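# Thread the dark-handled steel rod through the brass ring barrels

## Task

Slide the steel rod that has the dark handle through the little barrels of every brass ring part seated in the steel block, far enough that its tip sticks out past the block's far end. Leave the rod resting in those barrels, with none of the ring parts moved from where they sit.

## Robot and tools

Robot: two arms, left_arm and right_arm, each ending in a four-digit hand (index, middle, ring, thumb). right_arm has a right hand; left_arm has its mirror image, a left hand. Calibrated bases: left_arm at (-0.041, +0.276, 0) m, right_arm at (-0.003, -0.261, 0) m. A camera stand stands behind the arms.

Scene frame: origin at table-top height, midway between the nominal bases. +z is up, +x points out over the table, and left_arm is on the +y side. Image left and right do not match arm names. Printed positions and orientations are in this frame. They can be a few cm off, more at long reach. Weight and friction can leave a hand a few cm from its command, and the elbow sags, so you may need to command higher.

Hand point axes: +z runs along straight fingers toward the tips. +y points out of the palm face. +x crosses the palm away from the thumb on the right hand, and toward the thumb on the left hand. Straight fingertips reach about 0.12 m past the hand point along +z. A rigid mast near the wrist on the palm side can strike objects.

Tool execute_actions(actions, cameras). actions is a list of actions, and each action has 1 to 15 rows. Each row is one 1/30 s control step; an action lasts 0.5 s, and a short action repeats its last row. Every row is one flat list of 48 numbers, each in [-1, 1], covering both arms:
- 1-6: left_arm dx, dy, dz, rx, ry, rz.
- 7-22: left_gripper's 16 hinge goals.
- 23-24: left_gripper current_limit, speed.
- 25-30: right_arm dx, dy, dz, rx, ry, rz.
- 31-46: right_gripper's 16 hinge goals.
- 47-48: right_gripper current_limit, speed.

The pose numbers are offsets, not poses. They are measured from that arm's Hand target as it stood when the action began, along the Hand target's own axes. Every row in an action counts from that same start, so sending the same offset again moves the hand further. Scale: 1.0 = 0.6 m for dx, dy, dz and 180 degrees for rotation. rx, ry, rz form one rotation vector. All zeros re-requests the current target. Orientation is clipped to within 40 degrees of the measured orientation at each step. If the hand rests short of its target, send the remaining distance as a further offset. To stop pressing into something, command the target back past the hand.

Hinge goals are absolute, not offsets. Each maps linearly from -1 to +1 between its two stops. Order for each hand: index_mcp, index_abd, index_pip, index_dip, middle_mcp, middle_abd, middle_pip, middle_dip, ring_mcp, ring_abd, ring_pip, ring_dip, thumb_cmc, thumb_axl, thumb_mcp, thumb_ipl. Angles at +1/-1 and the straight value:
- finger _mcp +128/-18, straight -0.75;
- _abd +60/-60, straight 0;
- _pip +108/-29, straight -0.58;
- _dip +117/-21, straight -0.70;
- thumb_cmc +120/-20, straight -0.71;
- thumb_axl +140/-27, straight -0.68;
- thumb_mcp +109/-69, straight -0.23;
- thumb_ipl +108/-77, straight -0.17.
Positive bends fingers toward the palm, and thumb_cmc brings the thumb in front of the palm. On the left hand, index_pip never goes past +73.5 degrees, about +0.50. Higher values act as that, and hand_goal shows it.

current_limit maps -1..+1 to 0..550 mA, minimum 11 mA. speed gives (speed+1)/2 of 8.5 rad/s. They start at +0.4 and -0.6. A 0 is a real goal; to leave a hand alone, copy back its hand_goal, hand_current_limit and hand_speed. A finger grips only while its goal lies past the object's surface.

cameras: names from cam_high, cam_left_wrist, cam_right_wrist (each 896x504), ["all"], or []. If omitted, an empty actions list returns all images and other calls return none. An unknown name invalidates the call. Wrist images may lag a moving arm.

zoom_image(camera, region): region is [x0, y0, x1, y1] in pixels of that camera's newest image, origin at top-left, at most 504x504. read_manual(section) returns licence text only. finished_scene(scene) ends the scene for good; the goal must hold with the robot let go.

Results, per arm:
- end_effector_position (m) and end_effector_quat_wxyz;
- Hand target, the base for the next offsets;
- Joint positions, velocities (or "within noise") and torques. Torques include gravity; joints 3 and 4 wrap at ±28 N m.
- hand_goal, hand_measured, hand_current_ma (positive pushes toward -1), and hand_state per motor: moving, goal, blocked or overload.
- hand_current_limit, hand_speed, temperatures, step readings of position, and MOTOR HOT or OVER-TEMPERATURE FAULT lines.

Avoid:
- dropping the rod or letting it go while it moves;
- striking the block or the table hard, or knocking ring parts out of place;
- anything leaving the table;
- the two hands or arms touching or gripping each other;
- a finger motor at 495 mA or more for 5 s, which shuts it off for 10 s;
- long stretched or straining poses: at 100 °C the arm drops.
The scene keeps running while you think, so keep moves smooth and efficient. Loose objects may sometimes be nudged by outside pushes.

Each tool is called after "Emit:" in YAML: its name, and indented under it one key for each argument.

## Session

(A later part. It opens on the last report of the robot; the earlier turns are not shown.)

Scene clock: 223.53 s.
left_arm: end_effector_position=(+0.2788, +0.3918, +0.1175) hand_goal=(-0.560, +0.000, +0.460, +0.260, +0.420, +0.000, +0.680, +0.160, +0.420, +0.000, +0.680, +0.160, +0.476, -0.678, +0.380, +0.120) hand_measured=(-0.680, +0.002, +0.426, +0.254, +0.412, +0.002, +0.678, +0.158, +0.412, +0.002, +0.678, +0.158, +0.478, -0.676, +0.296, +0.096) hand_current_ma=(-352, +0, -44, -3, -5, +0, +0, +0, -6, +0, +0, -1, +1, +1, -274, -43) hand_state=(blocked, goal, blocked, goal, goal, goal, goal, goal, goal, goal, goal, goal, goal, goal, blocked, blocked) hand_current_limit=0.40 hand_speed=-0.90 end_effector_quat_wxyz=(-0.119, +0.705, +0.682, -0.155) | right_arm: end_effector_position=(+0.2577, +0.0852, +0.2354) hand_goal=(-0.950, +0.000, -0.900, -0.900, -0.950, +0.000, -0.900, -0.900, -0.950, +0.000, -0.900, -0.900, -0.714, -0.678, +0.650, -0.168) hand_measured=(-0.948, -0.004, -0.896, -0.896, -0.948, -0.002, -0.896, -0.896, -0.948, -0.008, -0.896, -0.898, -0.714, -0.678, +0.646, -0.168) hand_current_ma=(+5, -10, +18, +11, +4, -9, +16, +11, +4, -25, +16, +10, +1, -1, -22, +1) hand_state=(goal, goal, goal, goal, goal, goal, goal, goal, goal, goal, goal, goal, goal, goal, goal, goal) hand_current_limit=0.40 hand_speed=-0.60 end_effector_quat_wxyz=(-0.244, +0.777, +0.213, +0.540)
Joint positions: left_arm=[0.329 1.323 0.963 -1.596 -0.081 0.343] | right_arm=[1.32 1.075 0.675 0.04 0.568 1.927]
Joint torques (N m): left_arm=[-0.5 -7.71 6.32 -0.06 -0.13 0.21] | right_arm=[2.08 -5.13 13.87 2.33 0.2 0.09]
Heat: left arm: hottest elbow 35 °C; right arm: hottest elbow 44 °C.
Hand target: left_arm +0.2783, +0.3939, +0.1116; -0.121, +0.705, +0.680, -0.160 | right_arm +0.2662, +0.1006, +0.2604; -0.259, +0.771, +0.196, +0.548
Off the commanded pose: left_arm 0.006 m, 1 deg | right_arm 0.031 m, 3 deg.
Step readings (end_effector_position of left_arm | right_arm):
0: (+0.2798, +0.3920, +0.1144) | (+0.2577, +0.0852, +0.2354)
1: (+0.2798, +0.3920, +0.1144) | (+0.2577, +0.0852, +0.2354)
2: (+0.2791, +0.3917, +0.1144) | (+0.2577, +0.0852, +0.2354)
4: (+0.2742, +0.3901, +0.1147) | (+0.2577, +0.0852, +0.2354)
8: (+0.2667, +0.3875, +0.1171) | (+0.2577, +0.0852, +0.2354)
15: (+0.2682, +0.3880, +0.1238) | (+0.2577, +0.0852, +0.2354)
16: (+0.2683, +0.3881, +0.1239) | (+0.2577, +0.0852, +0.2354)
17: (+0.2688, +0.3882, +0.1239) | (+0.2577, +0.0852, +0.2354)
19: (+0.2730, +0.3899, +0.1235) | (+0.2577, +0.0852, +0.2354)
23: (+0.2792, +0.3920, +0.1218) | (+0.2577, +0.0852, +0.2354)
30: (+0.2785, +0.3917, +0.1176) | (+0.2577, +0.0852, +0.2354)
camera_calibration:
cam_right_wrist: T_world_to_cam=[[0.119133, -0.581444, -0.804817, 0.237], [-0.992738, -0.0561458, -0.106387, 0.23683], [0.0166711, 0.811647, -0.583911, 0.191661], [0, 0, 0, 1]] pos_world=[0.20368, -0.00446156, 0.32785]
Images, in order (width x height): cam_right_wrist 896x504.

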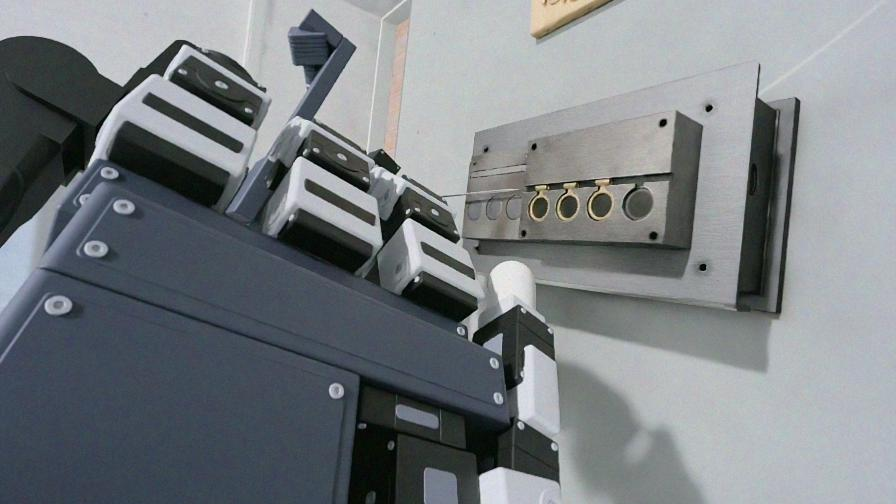

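Emit:
execute_actions:
  actions:
    - [[0,0,0,0,0,0,-0.56,0,0.46,0.26,0.42,0,0.68,0.16,0.42,0,0.68,0.16,0.477,-0.678,0.38,0.12,0.4,-0.9,-0.0057,-0.0545,-0.089,0.0271,0.0394,-0.0792,-0.85,0,-0.576,-0.696,-0.85,0,-0.576,-0.696,-0.85,0,-0.576,-0.696,-0.714,-0.678,0.65,-0.168,0.4,-0.6]]
    - [[0,0,0,0,0,0,-0.56,0,0.46,0.26,0.42,0,0.68,0.16,0.42,0,0.68,0.16,0.477,-0.678,0.38,0.12,0.4,-0.9,0.0217,-0.0368,-0.0593,0.0271,0.0394,-0.0792,-0.85,0,-0.576,-0.696,-0.85,0,-0.576,-0.696,-0.85,0,-0.576,-0.696,-0.714,-0.678,0.65,-0.168,0.4,-0.6]]
    - [[0,0,0,0,0,0,-0.56,0,0.46,0.26,0.42,0,0.68,0.16,0.42,0,0.68,0.16,0.477,-0.678,0.38,0.12,0.4,-0.9,0.0377,-0.0343,-0.0527,0.0271,0.0394,-0.0792,-0.85,0,-0.576,-0.696,-0.85,0,-0.576,-0.696,-0.85,0,-0.576,-0.696,-0.714,-0.678,0.65,-0.168,0.4,-0.6]]
    - [[0,0,0,0,0,0,-0.56,0,0.46,0.26,0.42,0,0.68,0.16,0.42,0,0.68,0.16,0.477,-0.678,0.38,0.12,0.4,-0.9,0,0,0,0,0,0,-0.85,0,-0.576,-0.696,-0.85,0,-0.576,-0.696,-0.85,0,-0.576,-0.696,-0.714,-0.678,0.65,-0.168,0.4,-0.6]]
  cameras: ["cam_right_wrist"]

Emit:
zoom_image:
  camera: "cam_right_wrist"
  region: [490, 135, 610, 215]

Emit:
zoom_image:
  camera: "cam_right_wrist"
  region: [560, 170, 660, 230]

Scene clock: 227.20 s.
left_arm: end_effector_position=(+0.2788, +0.3917, +0.1175) hand_goal=(-0.560, +0.000, +0.460, +0.260, +0.420, +0.000, +0.680, +0.160, +0.420, +0.000, +0.680, +0.160, +0.476, -0.678, +0.380, +0.120) hand_measured=(-0.680, +0.002, +0.426, +0.254, +0.412, +0.002, +0.678, +0.158, +0.412, +0.002, +0.678, +0.158, +0.478, -0.676, +0.296, +0.096) hand_current_ma=(-352, +0, -44, -3, -5, +0, +0, +0, -6, +0, +0, -1, +1, +1, -274, -43) hand_state=(blocked, goal, blocked, goal, goal, goal, goal, goal, goal, goal, goal, goal, goal, goal, blocked, blocked) hand_current_limit=0.40 hand_speed=-0.90 end_effector_quat_wxyz=(-0.119, +0.705, +0.682, -0.155) | right_arm: end_effector_position=(+0.1280, +0.0794, +0.3107) hand_goal=(-0.850, +0.000, -0.576, -0.696, -0.850, +0.000, -0.576, -0.696, -0.850, +0.000, -0.576, -0.696, -0.714, -0.678, +0.650, -0.168) hand_measured=(-0.854, -0.004, -0.578, -0.698, -0.852, -0.002, -0.578, -0.698, -0.852, -0.008, -0.578, -0.698, -0.714, -0.678, +0.646, -0.168) hand_current_ma=(-11, -10, -8, -10, -9, -9, -7, -10, -10, -25, -7, -9, +1, -1, -22, +1) hand_state=(goal, goal, goal, goal, goal, goal, goal, goal, goal, goal, goal, goal, goal, goal, goal, goal) hand_current_limit=0.40 hand_speed=-0.60 end_effector_quat_wxyz=(-0.166, +0.502, +0.477, +0.702)
Joint positions: left_arm=[0.329 1.323 0.963 -1.596 -0.081 0.343] | right_arm=[1.744 0.908 0.374 0.589 0.72 1.006]
Joint torques (N m): left_arm=[-0.62 -7.12 6.22 -0.09 -0.09 0.19] | right_arm=[2.61 -3.31 8.46 3.32 -0.16 -0.25]
Heat: left arm: hottest elbow 36 °C; right arm: hottest elbow 45 °C.
Hand target: left_arm +0.2783, +0.3938, +0.1116; -0.121, +0.705, +0.680, -0.160 | right_arm +0.1264, +0.0795, +0.3112; -0.167, +0.497, +0.477, +0.705
Off the commanded pose: left_arm 0.006 m, 1 deg | right_arm 0.002 m, 1 deg.
Step readings (end_effector_position of left_arm | right_arm):
0: (+0.2788, +0.3918, +0.1175) | (+0.2577, +0.0852, +0.2354)
1: (+0.2788, +0.3918, +0.1175) | (+0.2578, +0.0849, +0.2355)
2: (+0.2788, +0.3918, +0.1175) | (+0.2563, +0.0845, +0.2381)
4: (+0.2788, +0.3918, +0.1175) | (+0.2494, +0.0840, +0.2464)
8: (+0.2788, +0.3918, +0.1175) | (+0.2191, +0.0933, +0.2624)
15: (+0.2788, +0.3918, +0.1175) | (+0.2068, +0.0944, +0.2720)
16: (+0.2788, +0.3918, +0.1175) | (+0.2070, +0.0936, +0.2719)
17: (+0.2788, +0.3918, +0.1175) | (+0.2053, +0.0927, +0.2728)
19: (+0.2788, +0.3918, +0.1175) | (+0.1985, +0.0893, +0.2749)
23: (+0.2788, +0.3918, +0.1175) | (+0.1746, +0.0885, +0.2776)
30: (+0.2788, +0.3917, +0.1175) | (+0.1680, +0.0877, +0.2860)
31: (+0.2788, +0.3917, +0.1175) | (+0.1679, +0.0873, +0.2869)
32: (+0.2788, +0.3917, +0.1175) | (+0.1655, +0.0873, +0.2885)
34: (+0.2788, +0.3917, +0.1175) | (+0.1582, +0.0852, +0.2917)
38: (+0.2788, +0.3917, +0.1175) | (+0.1363, +0.0827, +0.2957)
45: (+0.2788, +0.3917, +0.1175) | (+0.1292, +0.0805, +0.3040)
46: (+0.2788, +0.3917, +0.1175) | (+0.1291, +0.0803, +0.3049)
47: (+0.2788, +0.3917, +0.1175) | (+0.1289, +0.0800, +0.3058)
49: (+0.2788, +0.3917, +0.1175) | (+0.1286, +0.0798, +0.3073)
53: (+0.2788, +0.3917, +0.1175) | (+0.1283, +0.0796, +0.3093)
60: (+0.2788, +0.3917, +0.1175) | (+0.1280, +0.0794, +0.3106)
camera_calibration:
cam_right_wrist: T_world_to_cam=[[0.783064, -0.528038, -0.328612, 0.0725369], [-0.588687, -0.458831, -0.665524, 0.269837], [0.200645, 0.714597, -0.670143, 0.253506], [0, 0, 0, 1]] pos_world=[0.0511842, -0.0190425, 0.373305]
Images, in order (width x height): cam_right_wrist 896x504.

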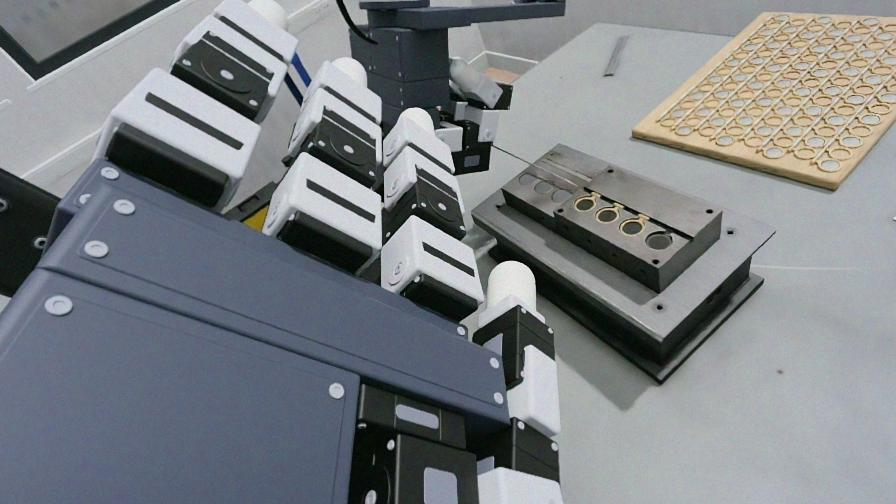

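Scaled by 4.200 from the camera's 896x504 image, which has a finer 1280x720 frame.

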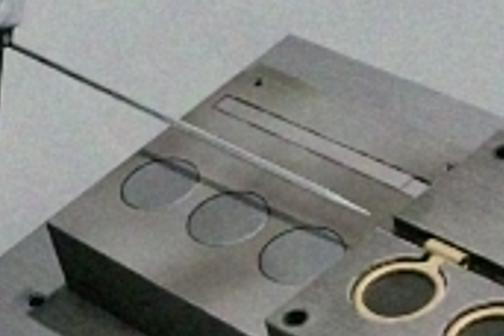

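Scaled by 5.040 from the camera's 896x504 image, which has a finer 1280x720 frame.

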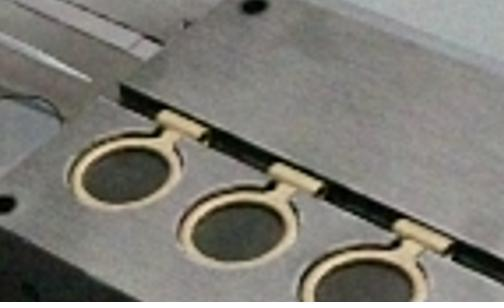

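Emit:
execute_actions:
  actions:
    - [[-0.0141,0.0006,0.0007,0,0,0,-0.56,0,0.46,0.26,0.42,0,0.68,0.16,0.42,0,0.68,0.16,0.477,-0.678,0.38,0.12,0.4,-0.9,0,0,0,0,0,0,-0.85,0,-0.576,-0.696,-0.85,0,-0.576,-0.696,-0.85,0,-0.576,-0.696,-0.714,-0.678,0.65,-0.168,0.4,-0.6]]
  cameras: ["cam_right_wrist"]

Emit:
zoom_image:
  camera: "cam_right_wrist"
  region: [490, 135, 610, 215]

Emit:
zoom_image:
  camera: "cam_right_wrist"
  region: [562, 170, 602, 202]

Scene clock: 228.90 s.
left_arm: end_effector_position=(+0.2776, +0.3878, +0.1153) hand_goal=(-0.560, +0.000, +0.460, +0.260, +0.420, +0.000, +0.680, +0.160, +0.420, +0.000, +0.680, +0.160, +0.476, -0.678, +0.380, +0.120) hand_measured=(-0.680, +0.002, +0.426, +0.254, +0.412, +0.002, +0.678, +0.158, +0.412, +0.002, +0.678, +0.158, +0.478, -0.676, +0.296, +0.096) hand_current_ma=(-352, +0, -44, -3, -5, +0, +0, +0, -6, +0, +0, -1, +1, +1, -274, -43) hand_state=(blocked, goal, blocked, goal, goal, goal, goal, goal, goal, goal, goal, goal, goal, goal, blocked, blocked) hand_current_limit=0.40 hand_speed=-0.90 end_effector_quat_wxyz=(-0.119, +0.706, +0.680, -0.158) | right_arm: end_effector_position=(+0.1279, +0.0794, +0.3108) hand_goal=(-0.850, +0.000, -0.576, -0.696, -0.850, +0.000, -0.576, -0.696, -0.850, +0.000, -0.576, -0.696, -0.714, -0.678, +0.650, -0.168) hand_measured=(-0.854, -0.004, -0.578, -0.698, -0.852, -0.002, -0.578, -0.698, -0.852, -0.008, -0.578, -0.698, -0.714, -0.678, +0.646, -0.168) hand_current_ma=(-11, -10, -8, -10, -9, -9, -7, -10, -10, -25, -7, -9, +1, -1, -22, +1) hand_state=(goal, goal, goal, goal, goal, goal, goal, goal, goal, goal, goal, goal, goal, goal, goal, goal) hand_current_limit=0.40 hand_speed=-0.60 end_effector_quat_wxyz=(-0.166, +0.502, +0.477, +0.702)
Joint positions: left_arm=[0.321 1.323 0.957 -1.596 -0.076 0.343] | right_arm=[1.744 0.908 0.374 0.589 0.72 1.005]
Joint torques (N m): left_arm=[-1.44 -7.41 6.13 -0.08 0.06 -0.08] | right_arm=[3.19 -3.9 8.62 2.91 -0.2 -0.17]
Heat: left arm: hottest elbow 36 °C; right arm: hottest elbow 44 °C.
Hand target: left_arm +0.2783, +0.3854, +0.1117; -0.121, +0.705, +0.680, -0.160 | right_arm +0.1263, +0.0796, +0.3111; -0.167, +0.497, +0.478, +0.705
Off the commanded pose: left_arm 0.004 m, 0 deg | right_arm 0.002 m, 1 deg.
Step readings (end_effector_position of left_arm | right_arm):
0: (+0.2788, +0.3917, +0.1175) | (+0.1280, +0.0794, +0.3108)
1: (+0.2788, +0.3917, +0.1175) | (+0.1280, +0.0794, +0.3108)
2: (+0.2788, +0.3918, +0.1175) | (+0.1280, +0.0794, +0.3108)
4: (+0.2785, +0.3911, +0.1171) | (+0.1279, +0.0794, +0.3108)
8: (+0.2775, +0.3890, +0.1156) | (+0.1279, +0.0794, +0.3108)
15: (+0.2776, +0.3878, +0.1153) | (+0.1279, +0.0794, +0.3108)
camera_calibration:
cam_right_wrist: T_world_to_cam=[[0.78339, -0.527758, -0.328286, 0.0724045], [-0.588292, -0.459205, -0.665615, 0.269844], [0.200533, 0.714564, -0.670212, 0.253536], [0, 0, 0, 1]] pos_world=[0.0511836, -0.0190422, 0.373305]
Images, in order (width x height): cam_right_wrist 896x504.

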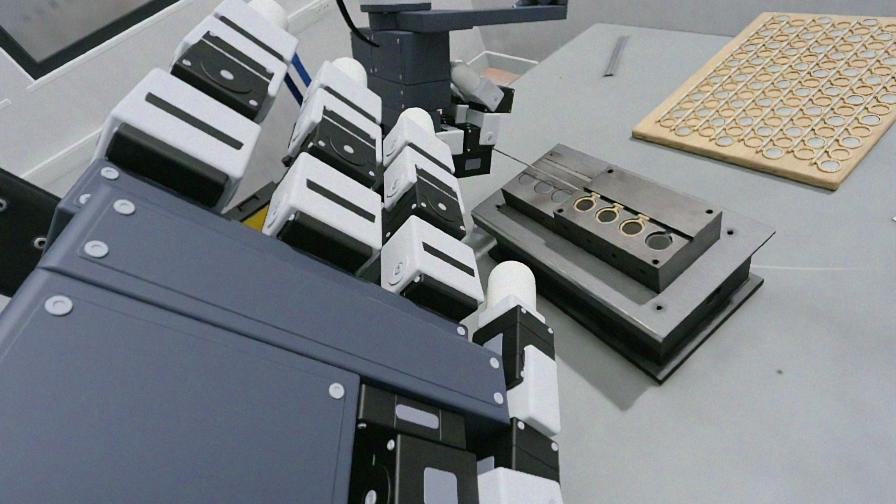

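Scaled by 4.200 from the camera's 896x504 image, which has a finer 1280x720 frame.

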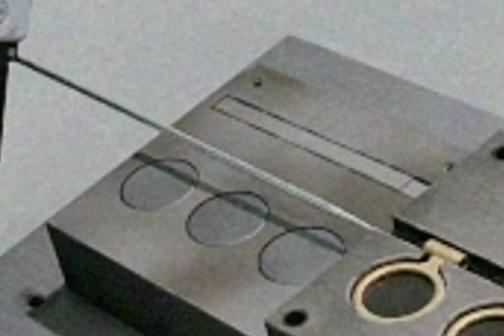

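Scaled by 12.600 from the camera's 896x504 image, which has a finer 1280x720 frame.

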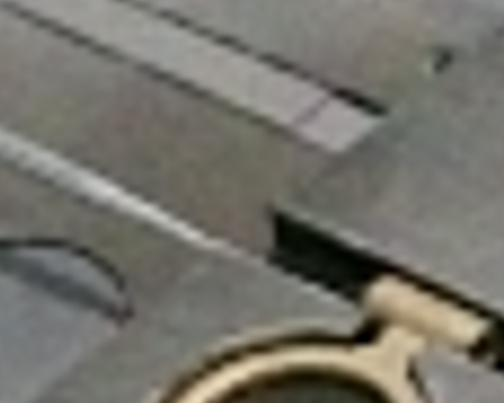

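Emit:
execute_actions:
  actions:
    - [[0.0035,-0.0197,-0.0463,0,0,0,-0.56,0,0.46,0.26,0.42,0,0.68,0.16,0.42,0,0.68,0.16,0.477,-0.678,0.38,0.12,0.4,-0.9,0,0,0,0,0,0,-0.85,0,-0.576,-0.696,-0.85,0,-0.576,-0.696,-0.85,0,-0.576,-0.696,-0.714,-0.678,0.65,-0.168,0.4,-0.6]]
    - [[-0.0198,0.0005,0.0012,0,0,0,-0.56,0,0.46,0.26,0.42,0,0.68,0.16,0.42,0,0.68,0.16,0.477,-0.678,0.38,0.12,0.4,-0.9,0,0,0,0,0,0,-0.85,0,-0.576,-0.696,-0.85,0,-0.576,-0.696,-0.85,0,-0.576,-0.696,-0.714,-0.678,0.65,-0.168,0.4,-0.6]]
  cameras: ["cam_right_wrist"]

Emit:
zoom_image:
  camera: "cam_right_wrist"
  region: [490, 135, 610, 215]

Scene clock: 232.87 s.
left_arm: end_effector_position=(+0.2674, +0.3847, +0.1288) hand_goal=(-0.560, +0.000, +0.460, +0.260, +0.420, +0.000, +0.680, +0.160, +0.420, +0.000, +0.680, +0.160, +0.476, -0.678, +0.380, +0.120) hand_measured=(-0.680, +0.002, +0.426, +0.254, +0.412, +0.002, +0.678, +0.158, +0.412, +0.002, +0.678, +0.158, +0.478, -0.676, +0.296, +0.096) hand_current_ma=(-352, +0, -44, -3, -5, +0, +0, +0, -6, +0, +0, -1, +1, +1, -274, -43) hand_state=(blocked, goal, blocked, goal, goal, goal, goal, goal, goal, goal, goal, goal, goal, goal, blocked, blocked) hand_current_limit=0.40 hand_speed=-0.90 end_effector_quat_wxyz=(-0.131, +0.694, +0.688, -0.168) | right_arm: end_effector_position=(+0.1279, +0.0794, +0.3108) hand_goal=(-0.850, +0.000, -0.576, -0.696, -0.850, +0.000, -0.576, -0.696, -0.850, +0.000, -0.576, -0.696, -0.714, -0.678, +0.650, -0.168) hand_measured=(-0.854, -0.004, -0.578, -0.698, -0.852, -0.002, -0.578, -0.698, -0.852, -0.008, -0.578, -0.698, -0.714, -0.678, +0.646, -0.168) hand_current_ma=(-11, -10, -8, -10, -9, -9, -7, -10, -10, -25, -7, -9, +1, -1, -22, +1) hand_state=(goal, goal, goal, goal, goal, goal, goal, goal, goal, goal, goal, goal, goal, goal, goal, goal) hand_current_limit=0.40 hand_speed=-0.60 end_effector_quat_wxyz=(-0.166, +0.502, +0.477, +0.702)
Joint positions: left_arm=[0.309 1.302 0.973 -1.664 -0.078 0.301] | right_arm=[1.744 0.908 0.374 0.589 0.72 1.005]
Joint torques (N m): left_arm=[-2.55 -8.29 8.75 -0.87 0.57 0.14] | right_arm=[3.19 -2.84 8.1 3.08 -0.13 -0.2]
Heat: left arm: hottest elbow 36 °C; right arm: hottest elbow 44 °C.
Hand target: left_arm +0.2780, +0.3775, +0.1417; -0.121, +0.705, +0.680, -0.160 | right_arm +0.1263, +0.0796, +0.3111; -0.167, +0.497, +0.478, +0.705
Off the commanded pose: left_arm 0.018 m, 2 deg | right_arm 0.002 m, 1 deg.
Step readings (end_effector_position of left_arm | right_arm):
0: (+0.2776, +0.3878, +0.1153) | (+0.1279, +0.0794, +0.3108)
1: (+0.2776, +0.3878, +0.1153) | (+0.1279, +0.0794, +0.3108)
2: (+0.2770, +0.3876, +0.1154) | (+0.1279, +0.0794, +0.3108)
4: (+0.2721, +0.3861, +0.1157) | (+0.1279, +0.0794, +0.3108)
8: (+0.2661, +0.3856, +0.1194) | (+0.1279, +0.0794, +0.3108)
15: (+0.2670, +0.3855, +0.1260) | (+0.1279, +0.0794, +0.3108)
16: (+0.2668, +0.3855, +0.1260) | (+0.1279, +0.0794, +0.3108)
17: (+0.2669, +0.3853, +0.1260) | (+0.1279, +0.0794, +0.3108)
19: (+0.2669, +0.3851, +0.1264) | (+0.1279, +0.0794, +0.3108)
23: (+0.2673, +0.3847, +0.1280) | (+0.1279, +0.0794, +0.3108)
30: (+0.2674, +0.3846, +0.1288) | (+0.1279, +0.0794, +0.3108)
camera_calibration:
cam_right_wrist: T_world_to_cam=[[0.78339, -0.527758, -0.328286, 0.0724045], [-0.588292, -0.459205, -0.665615, 0.269844], [0.200533, 0.714564, -0.670212, 0.253536], [0, 0, 0, 1]] pos_world=[0.0511836, -0.0190422, 0.373305]
Images, in order (width x height): cam_right_wrist 896x504.

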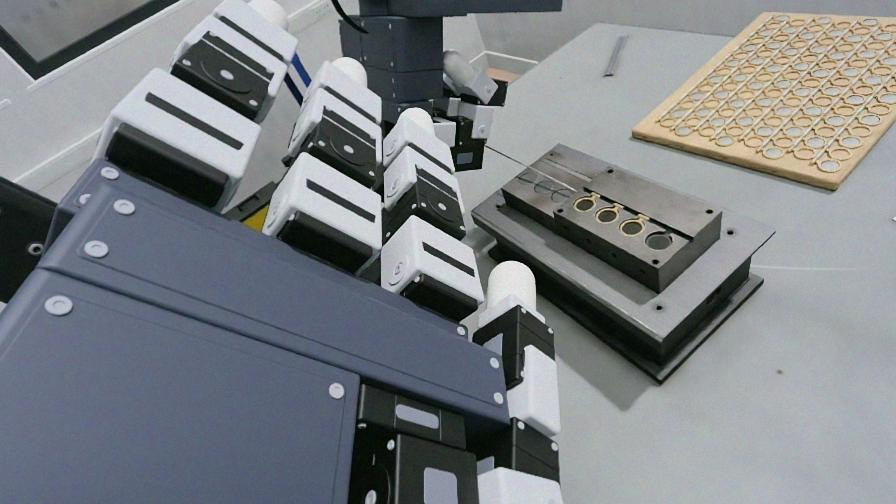

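Scaled by 4.200 from the camera's 896x504 image, which has a finer 1280x720 frame.

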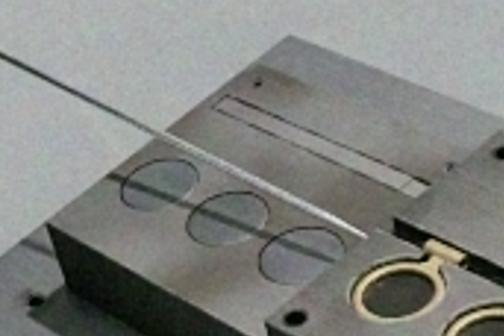

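Emit:
execute_actions:
  actions:
    - [[-0.0095,0.0005,0.0006,0,0,0,-0.56,0,0.46,0.26,0.42,0,0.68,0.16,0.42,0,0.68,0.16,0.477,-0.678,0.38,0.12,0.4,-0.9,0,0,0,0,0,0,-0.85,0,-0.576,-0.696,-0.85,0,-0.576,-0.696,-0.85,0,-0.576,-0.696,-0.714,-0.678,0.65,-0.168,0.4,-0.6]]
  cameras: ["cam_right_wrist"]

Emit:
zoom_image:
  camera: "cam_right_wrist"
  region: [490, 135, 610, 215]

Scene clock: 239.13 s.
left_arm: end_effector_position=(+0.2682, +0.3832, +0.1300) hand_goal=(-0.560, +0.000, +0.460, +0.260, +0.420, +0.000, +0.680, +0.160, +0.420, +0.000, +0.680, +0.160, +0.476, -0.678, +0.380, +0.120) hand_measured=(-0.680, +0.002, +0.426, +0.254, +0.412, +0.002, +0.678, +0.158, +0.412, +0.002, +0.678, +0.158, +0.476, -0.680, +0.296, +0.094) hand_current_ma=(-352, +0, -44, -2, -5, +0, +0, +0, -6, +0, +0, -1, +0, -1, -274, -44) hand_state=(blocked, goal, blocked, goal, goal, goal, goal, goal, goal, goal, goal, goal, goal, goal, blocked, blocked) hand_current_limit=0.40 hand_speed=-0.90 end_effector_quat_wxyz=(-0.133, +0.690, +0.693, -0.164) | right_arm: end_effector_position=(+0.1279, +0.0794, +0.3108) hand_goal=(-0.850, +0.000, -0.576, -0.696, -0.850, +0.000, -0.576, -0.696, -0.850, +0.000, -0.576, -0.696, -0.714, -0.678, +0.650, -0.168) hand_measured=(-0.854, -0.004, -0.578, -0.698, -0.852, -0.002, -0.578, -0.698, -0.852, -0.008, -0.578, -0.698, -0.714, -0.678, +0.646, -0.168) hand_current_ma=(-11, -10, -8, -10, -9, -9, -7, -10, -10, -25, -7, -9, +1, -1, -22, +1) hand_state=(goal, goal, goal, goal, goal, goal, goal, goal, goal, goal, goal, goal, goal, goal, goal, goal) hand_current_limit=0.40 hand_speed=-0.60 end_effector_quat_wxyz=(-0.166, +0.502, +0.477, +0.702)
Joint positions: left_arm=[0.298 1.298 0.973 -1.664 -0.078 0.275] | right_arm=[1.744 0.908 0.374 0.589 0.72 1.005]
Joint torques (N m): left_arm=[-2.9 -8.82 8.35 -0.69 0.83 0.35] | right_arm=[2.78 -3.49 8.66 3.04 -0.14 -0.19]
Heat: left arm: hottest elbow 37 °C; right arm: hottest elbow 43 °C.
Hand target: left_arm +0.2781, +0.3717, +0.1415; -0.121, +0.705, +0.680, -0.160 | right_arm +0.1263, +0.0796, +0.3111; -0.167, +0.497, +0.478, +0.705
Off the commanded pose: left_arm 0.019 m, 3 deg | right_arm 0.002 m, 1 deg.
Step readings (end_effector_position of left_arm | right_arm):
0: (+0.2674, +0.3847, +0.1288) | (+0.1279, +0.0794, +0.3108)
1: (+0.2675, +0.3845, +0.1288) | (+0.1279, +0.0794, +0.3108)
2: (+0.2675, +0.3845, +0.1288) | (+0.1279, +0.0794, +0.3108)
4: (+0.2677, +0.3841, +0.1290) | (+0.1279, +0.0794, +0.3108)
8: (+0.2680, +0.3834, +0.1296) | (+0.1279, +0.0794, +0.3108)
15: (+0.2681, +0.3832, +0.1300) | (+0.1279, +0.0794, +0.3108)
camera_calibration:
cam_right_wrist: T_world_to_cam=[[0.78339, -0.527758, -0.328286, 0.0724045], [-0.588292, -0.459205, -0.665615, 0.269844], [0.200533, 0.714564, -0.670212, 0.253536], [0, 0, 0, 1]] pos_world=[0.0511836, -0.0190422, 0.373305]
Images, in order (width x height): cam_right_wrist 896x504.

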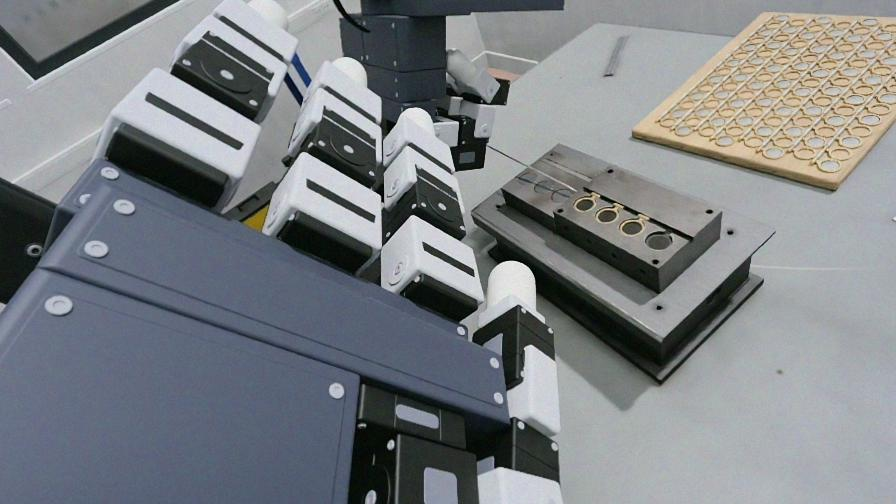

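Scaled by 4.200 from the camera's 896x504 image, which has a finer 1280x720 frame.

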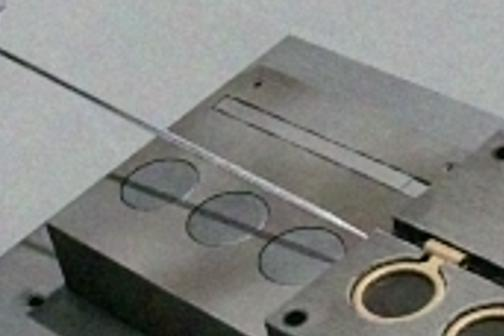

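Emit:
execute_actions:
  actions:
    - [[0.0398,-0.0018,-0.0019,0,0,0,-0.56,0,0.46,0.26,0.42,0,0.68,0.16,0.42,0,0.68,0.16,0.477,-0.678,0.38,0.12,0.4,-0.9,0,0,0,0,0,0,-0.85,0,-0.576,-0.696,-0.85,0,-0.576,-0.696,-0.85,0,-0.576,-0.696,-0.714,-0.678,0.65,-0.168,0.4,-0.6]]
    - [[0.0032,0.0189,0.0451,0,0,0,-0.56,0,0.46,0.26,0.42,0,0.68,0.16,0.42,0,0.68,0.16,0.477,-0.678,0.38,0.12,0.4,-0.9,0,0,0,0,0,0,-0.85,0,-0.576,-0.696,-0.85,0,-0.576,-0.696,-0.85,0,-0.576,-0.696,-0.714,-0.678,0.65,-0.168,0.4,-0.6]]
  cameras: ["cam_right_wrist","cam_left_wrist"]

Emit:
zoom_image:
  camera: "cam_right_wrist"
  region: [490, 135, 610, 215]

Scene clock: 241.90 s.
left_arm: end_effector_position=(+0.2782, +0.3939, +0.1174) hand_goal=(-0.560, +0.000, +0.460, +0.260, +0.420, +0.000, +0.680, +0.160, +0.420, +0.000, +0.680, +0.160, +0.476, -0.678, +0.380, +0.120) hand_measured=(-0.680, +0.002, +0.426, +0.254, +0.412, +0.002, +0.678, +0.158, +0.412, +0.002, +0.678, +0.158, +0.476, -0.680, +0.296, +0.094) hand_current_ma=(-352, +0, -44, -2, -5, +0, +0, +0, -6, +0, +0, -1, +0, +0, -274, -44) hand_state=(blocked, goal, blocked, goal, goal, goal, goal, goal, goal, goal, goal, goal, goal, goal, blocked, blocked) hand_current_limit=0.40 hand_speed=-0.90 end_effector_quat_wxyz=(-0.120, +0.704, +0.682, -0.155) | right_arm: end_effector_position=(+0.1279, +0.0794, +0.3108) hand_goal=(-0.850, +0.000, -0.576, -0.696, -0.850, +0.000, -0.576, -0.696, -0.850, +0.000, -0.576, -0.696, -0.714, -0.678, +0.650, -0.168) hand_measured=(-0.854, -0.004, -0.578, -0.698, -0.852, -0.002, -0.578, -0.698, -0.852, -0.008, -0.578, -0.698, -0.714, -0.678, +0.646, -0.168) hand_current_ma=(-11, -10, -8, -10, -9, -9, -7, -10, -10, -25, -7, -9, +1, -1, -22, +1) hand_state=(goal, goal, goal, goal, goal, goal, goal, goal, goal, goal, goal, goal, goal, goal, goal, goal) hand_current_limit=0.40 hand_speed=-0.60 end_effector_quat_wxyz=(-0.166, +0.502, +0.477, +0.702)
Joint positions: left_arm=[0.335 1.324 0.964 -1.597 -0.085 0.349] | right_arm=[1.744 0.908 0.374 0.589 0.72 1.005]
Joint torques (N m): left_arm=[-0.44 -7.24 6.13 -0.18 -0.08 0.21] | right_arm=[2.61 -3.84 8.46 3.07 -0.12 -0.22]
Heat: left arm: hottest elbow 37 °C; right arm: hottest elbow 43 °C.
Hand target: left_arm +0.2780, +0.3957, +0.1121; -0.120, +0.705, +0.680, -0.160 | right_arm +0.1263, +0.0796, +0.3111; -0.167, +0.497, +0.478, +0.705
Off the commanded pose: left_arm 0.006 m, 1 deg | right_arm 0.002 m, 1 deg.
Step readings (end_effector_position of left_arm | right_arm):
0: (+0.2682, +0.3832, +0.1300) | (+0.1279, +0.0794, +0.3108)
1: (+0.2681, +0.3832, +0.1300) | (+0.1279, +0.0794, +0.3108)
2: (+0.2680, +0.3836, +0.1300) | (+0.1279, +0.0794, +0.3108)
4: (+0.2676, +0.3846, +0.1300) | (+0.1279, +0.0794, +0.3108)
8: (+0.2660, +0.3883, +0.1298) | (+0.1279, +0.0794, +0.3108)
15: (+0.2651, +0.3900, +0.1298) | (+0.1279, +0.0794, +0.3108)
16: (+0.2651, +0.3899, +0.1297) | (+0.1279, +0.0794, +0.3108)
17: (+0.2658, +0.3900, +0.1296) | (+0.1279, +0.0794, +0.3108)
19: (+0.2705, +0.3915, +0.1283) | (+0.1279, +0.0794, +0.3108)
23: (+0.2778, +0.3940, +0.1228) | (+0.1279, +0.0794, +0.3108)
30: (+0.2778, +0.3938, +0.1174) | (+0.1279, +0.0794, +0.3108)
camera_calibration:
cam_left_wrist: T_world_to_cam=[[-0.60417, -0.763999, 0.226463, 0.416654], [-0.233808, 0.441648, 0.866187, -0.262284], [-0.761783, 0.470375, -0.44546, 0.203917], [0, 0, 0, 1]] pos_world=[0.345746, 0.338242, 0.223668]
cam_right_wrist: T_world_to_cam=[[0.78339, -0.527758, -0.328286, 0.0724045], [-0.588292, -0.459205, -0.665615, 0.269844], [0.200533, 0.714564, -0.670212, 0.253536], [0, 0, 0, 1]] pos_world=[0.0511836, -0.0190422, 0.373305]
Images, in order (width x height): cam_left_wrist 896x504, cam_right_wrist 896x504.

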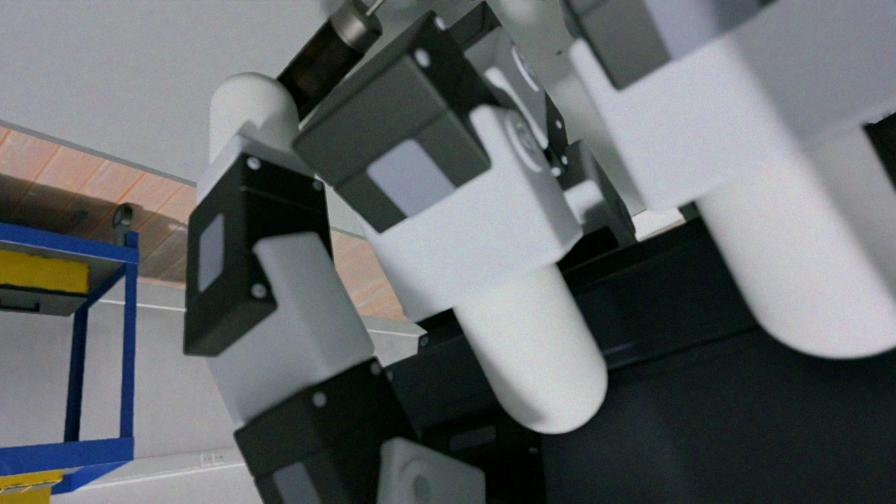

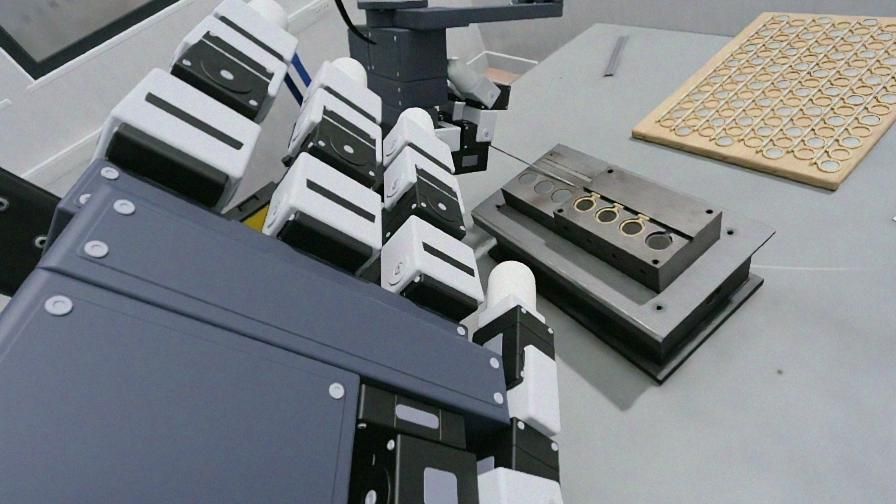

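Scaled by 4.200 from the camera's 896x504 image, which has a finer 1280x720 frame.

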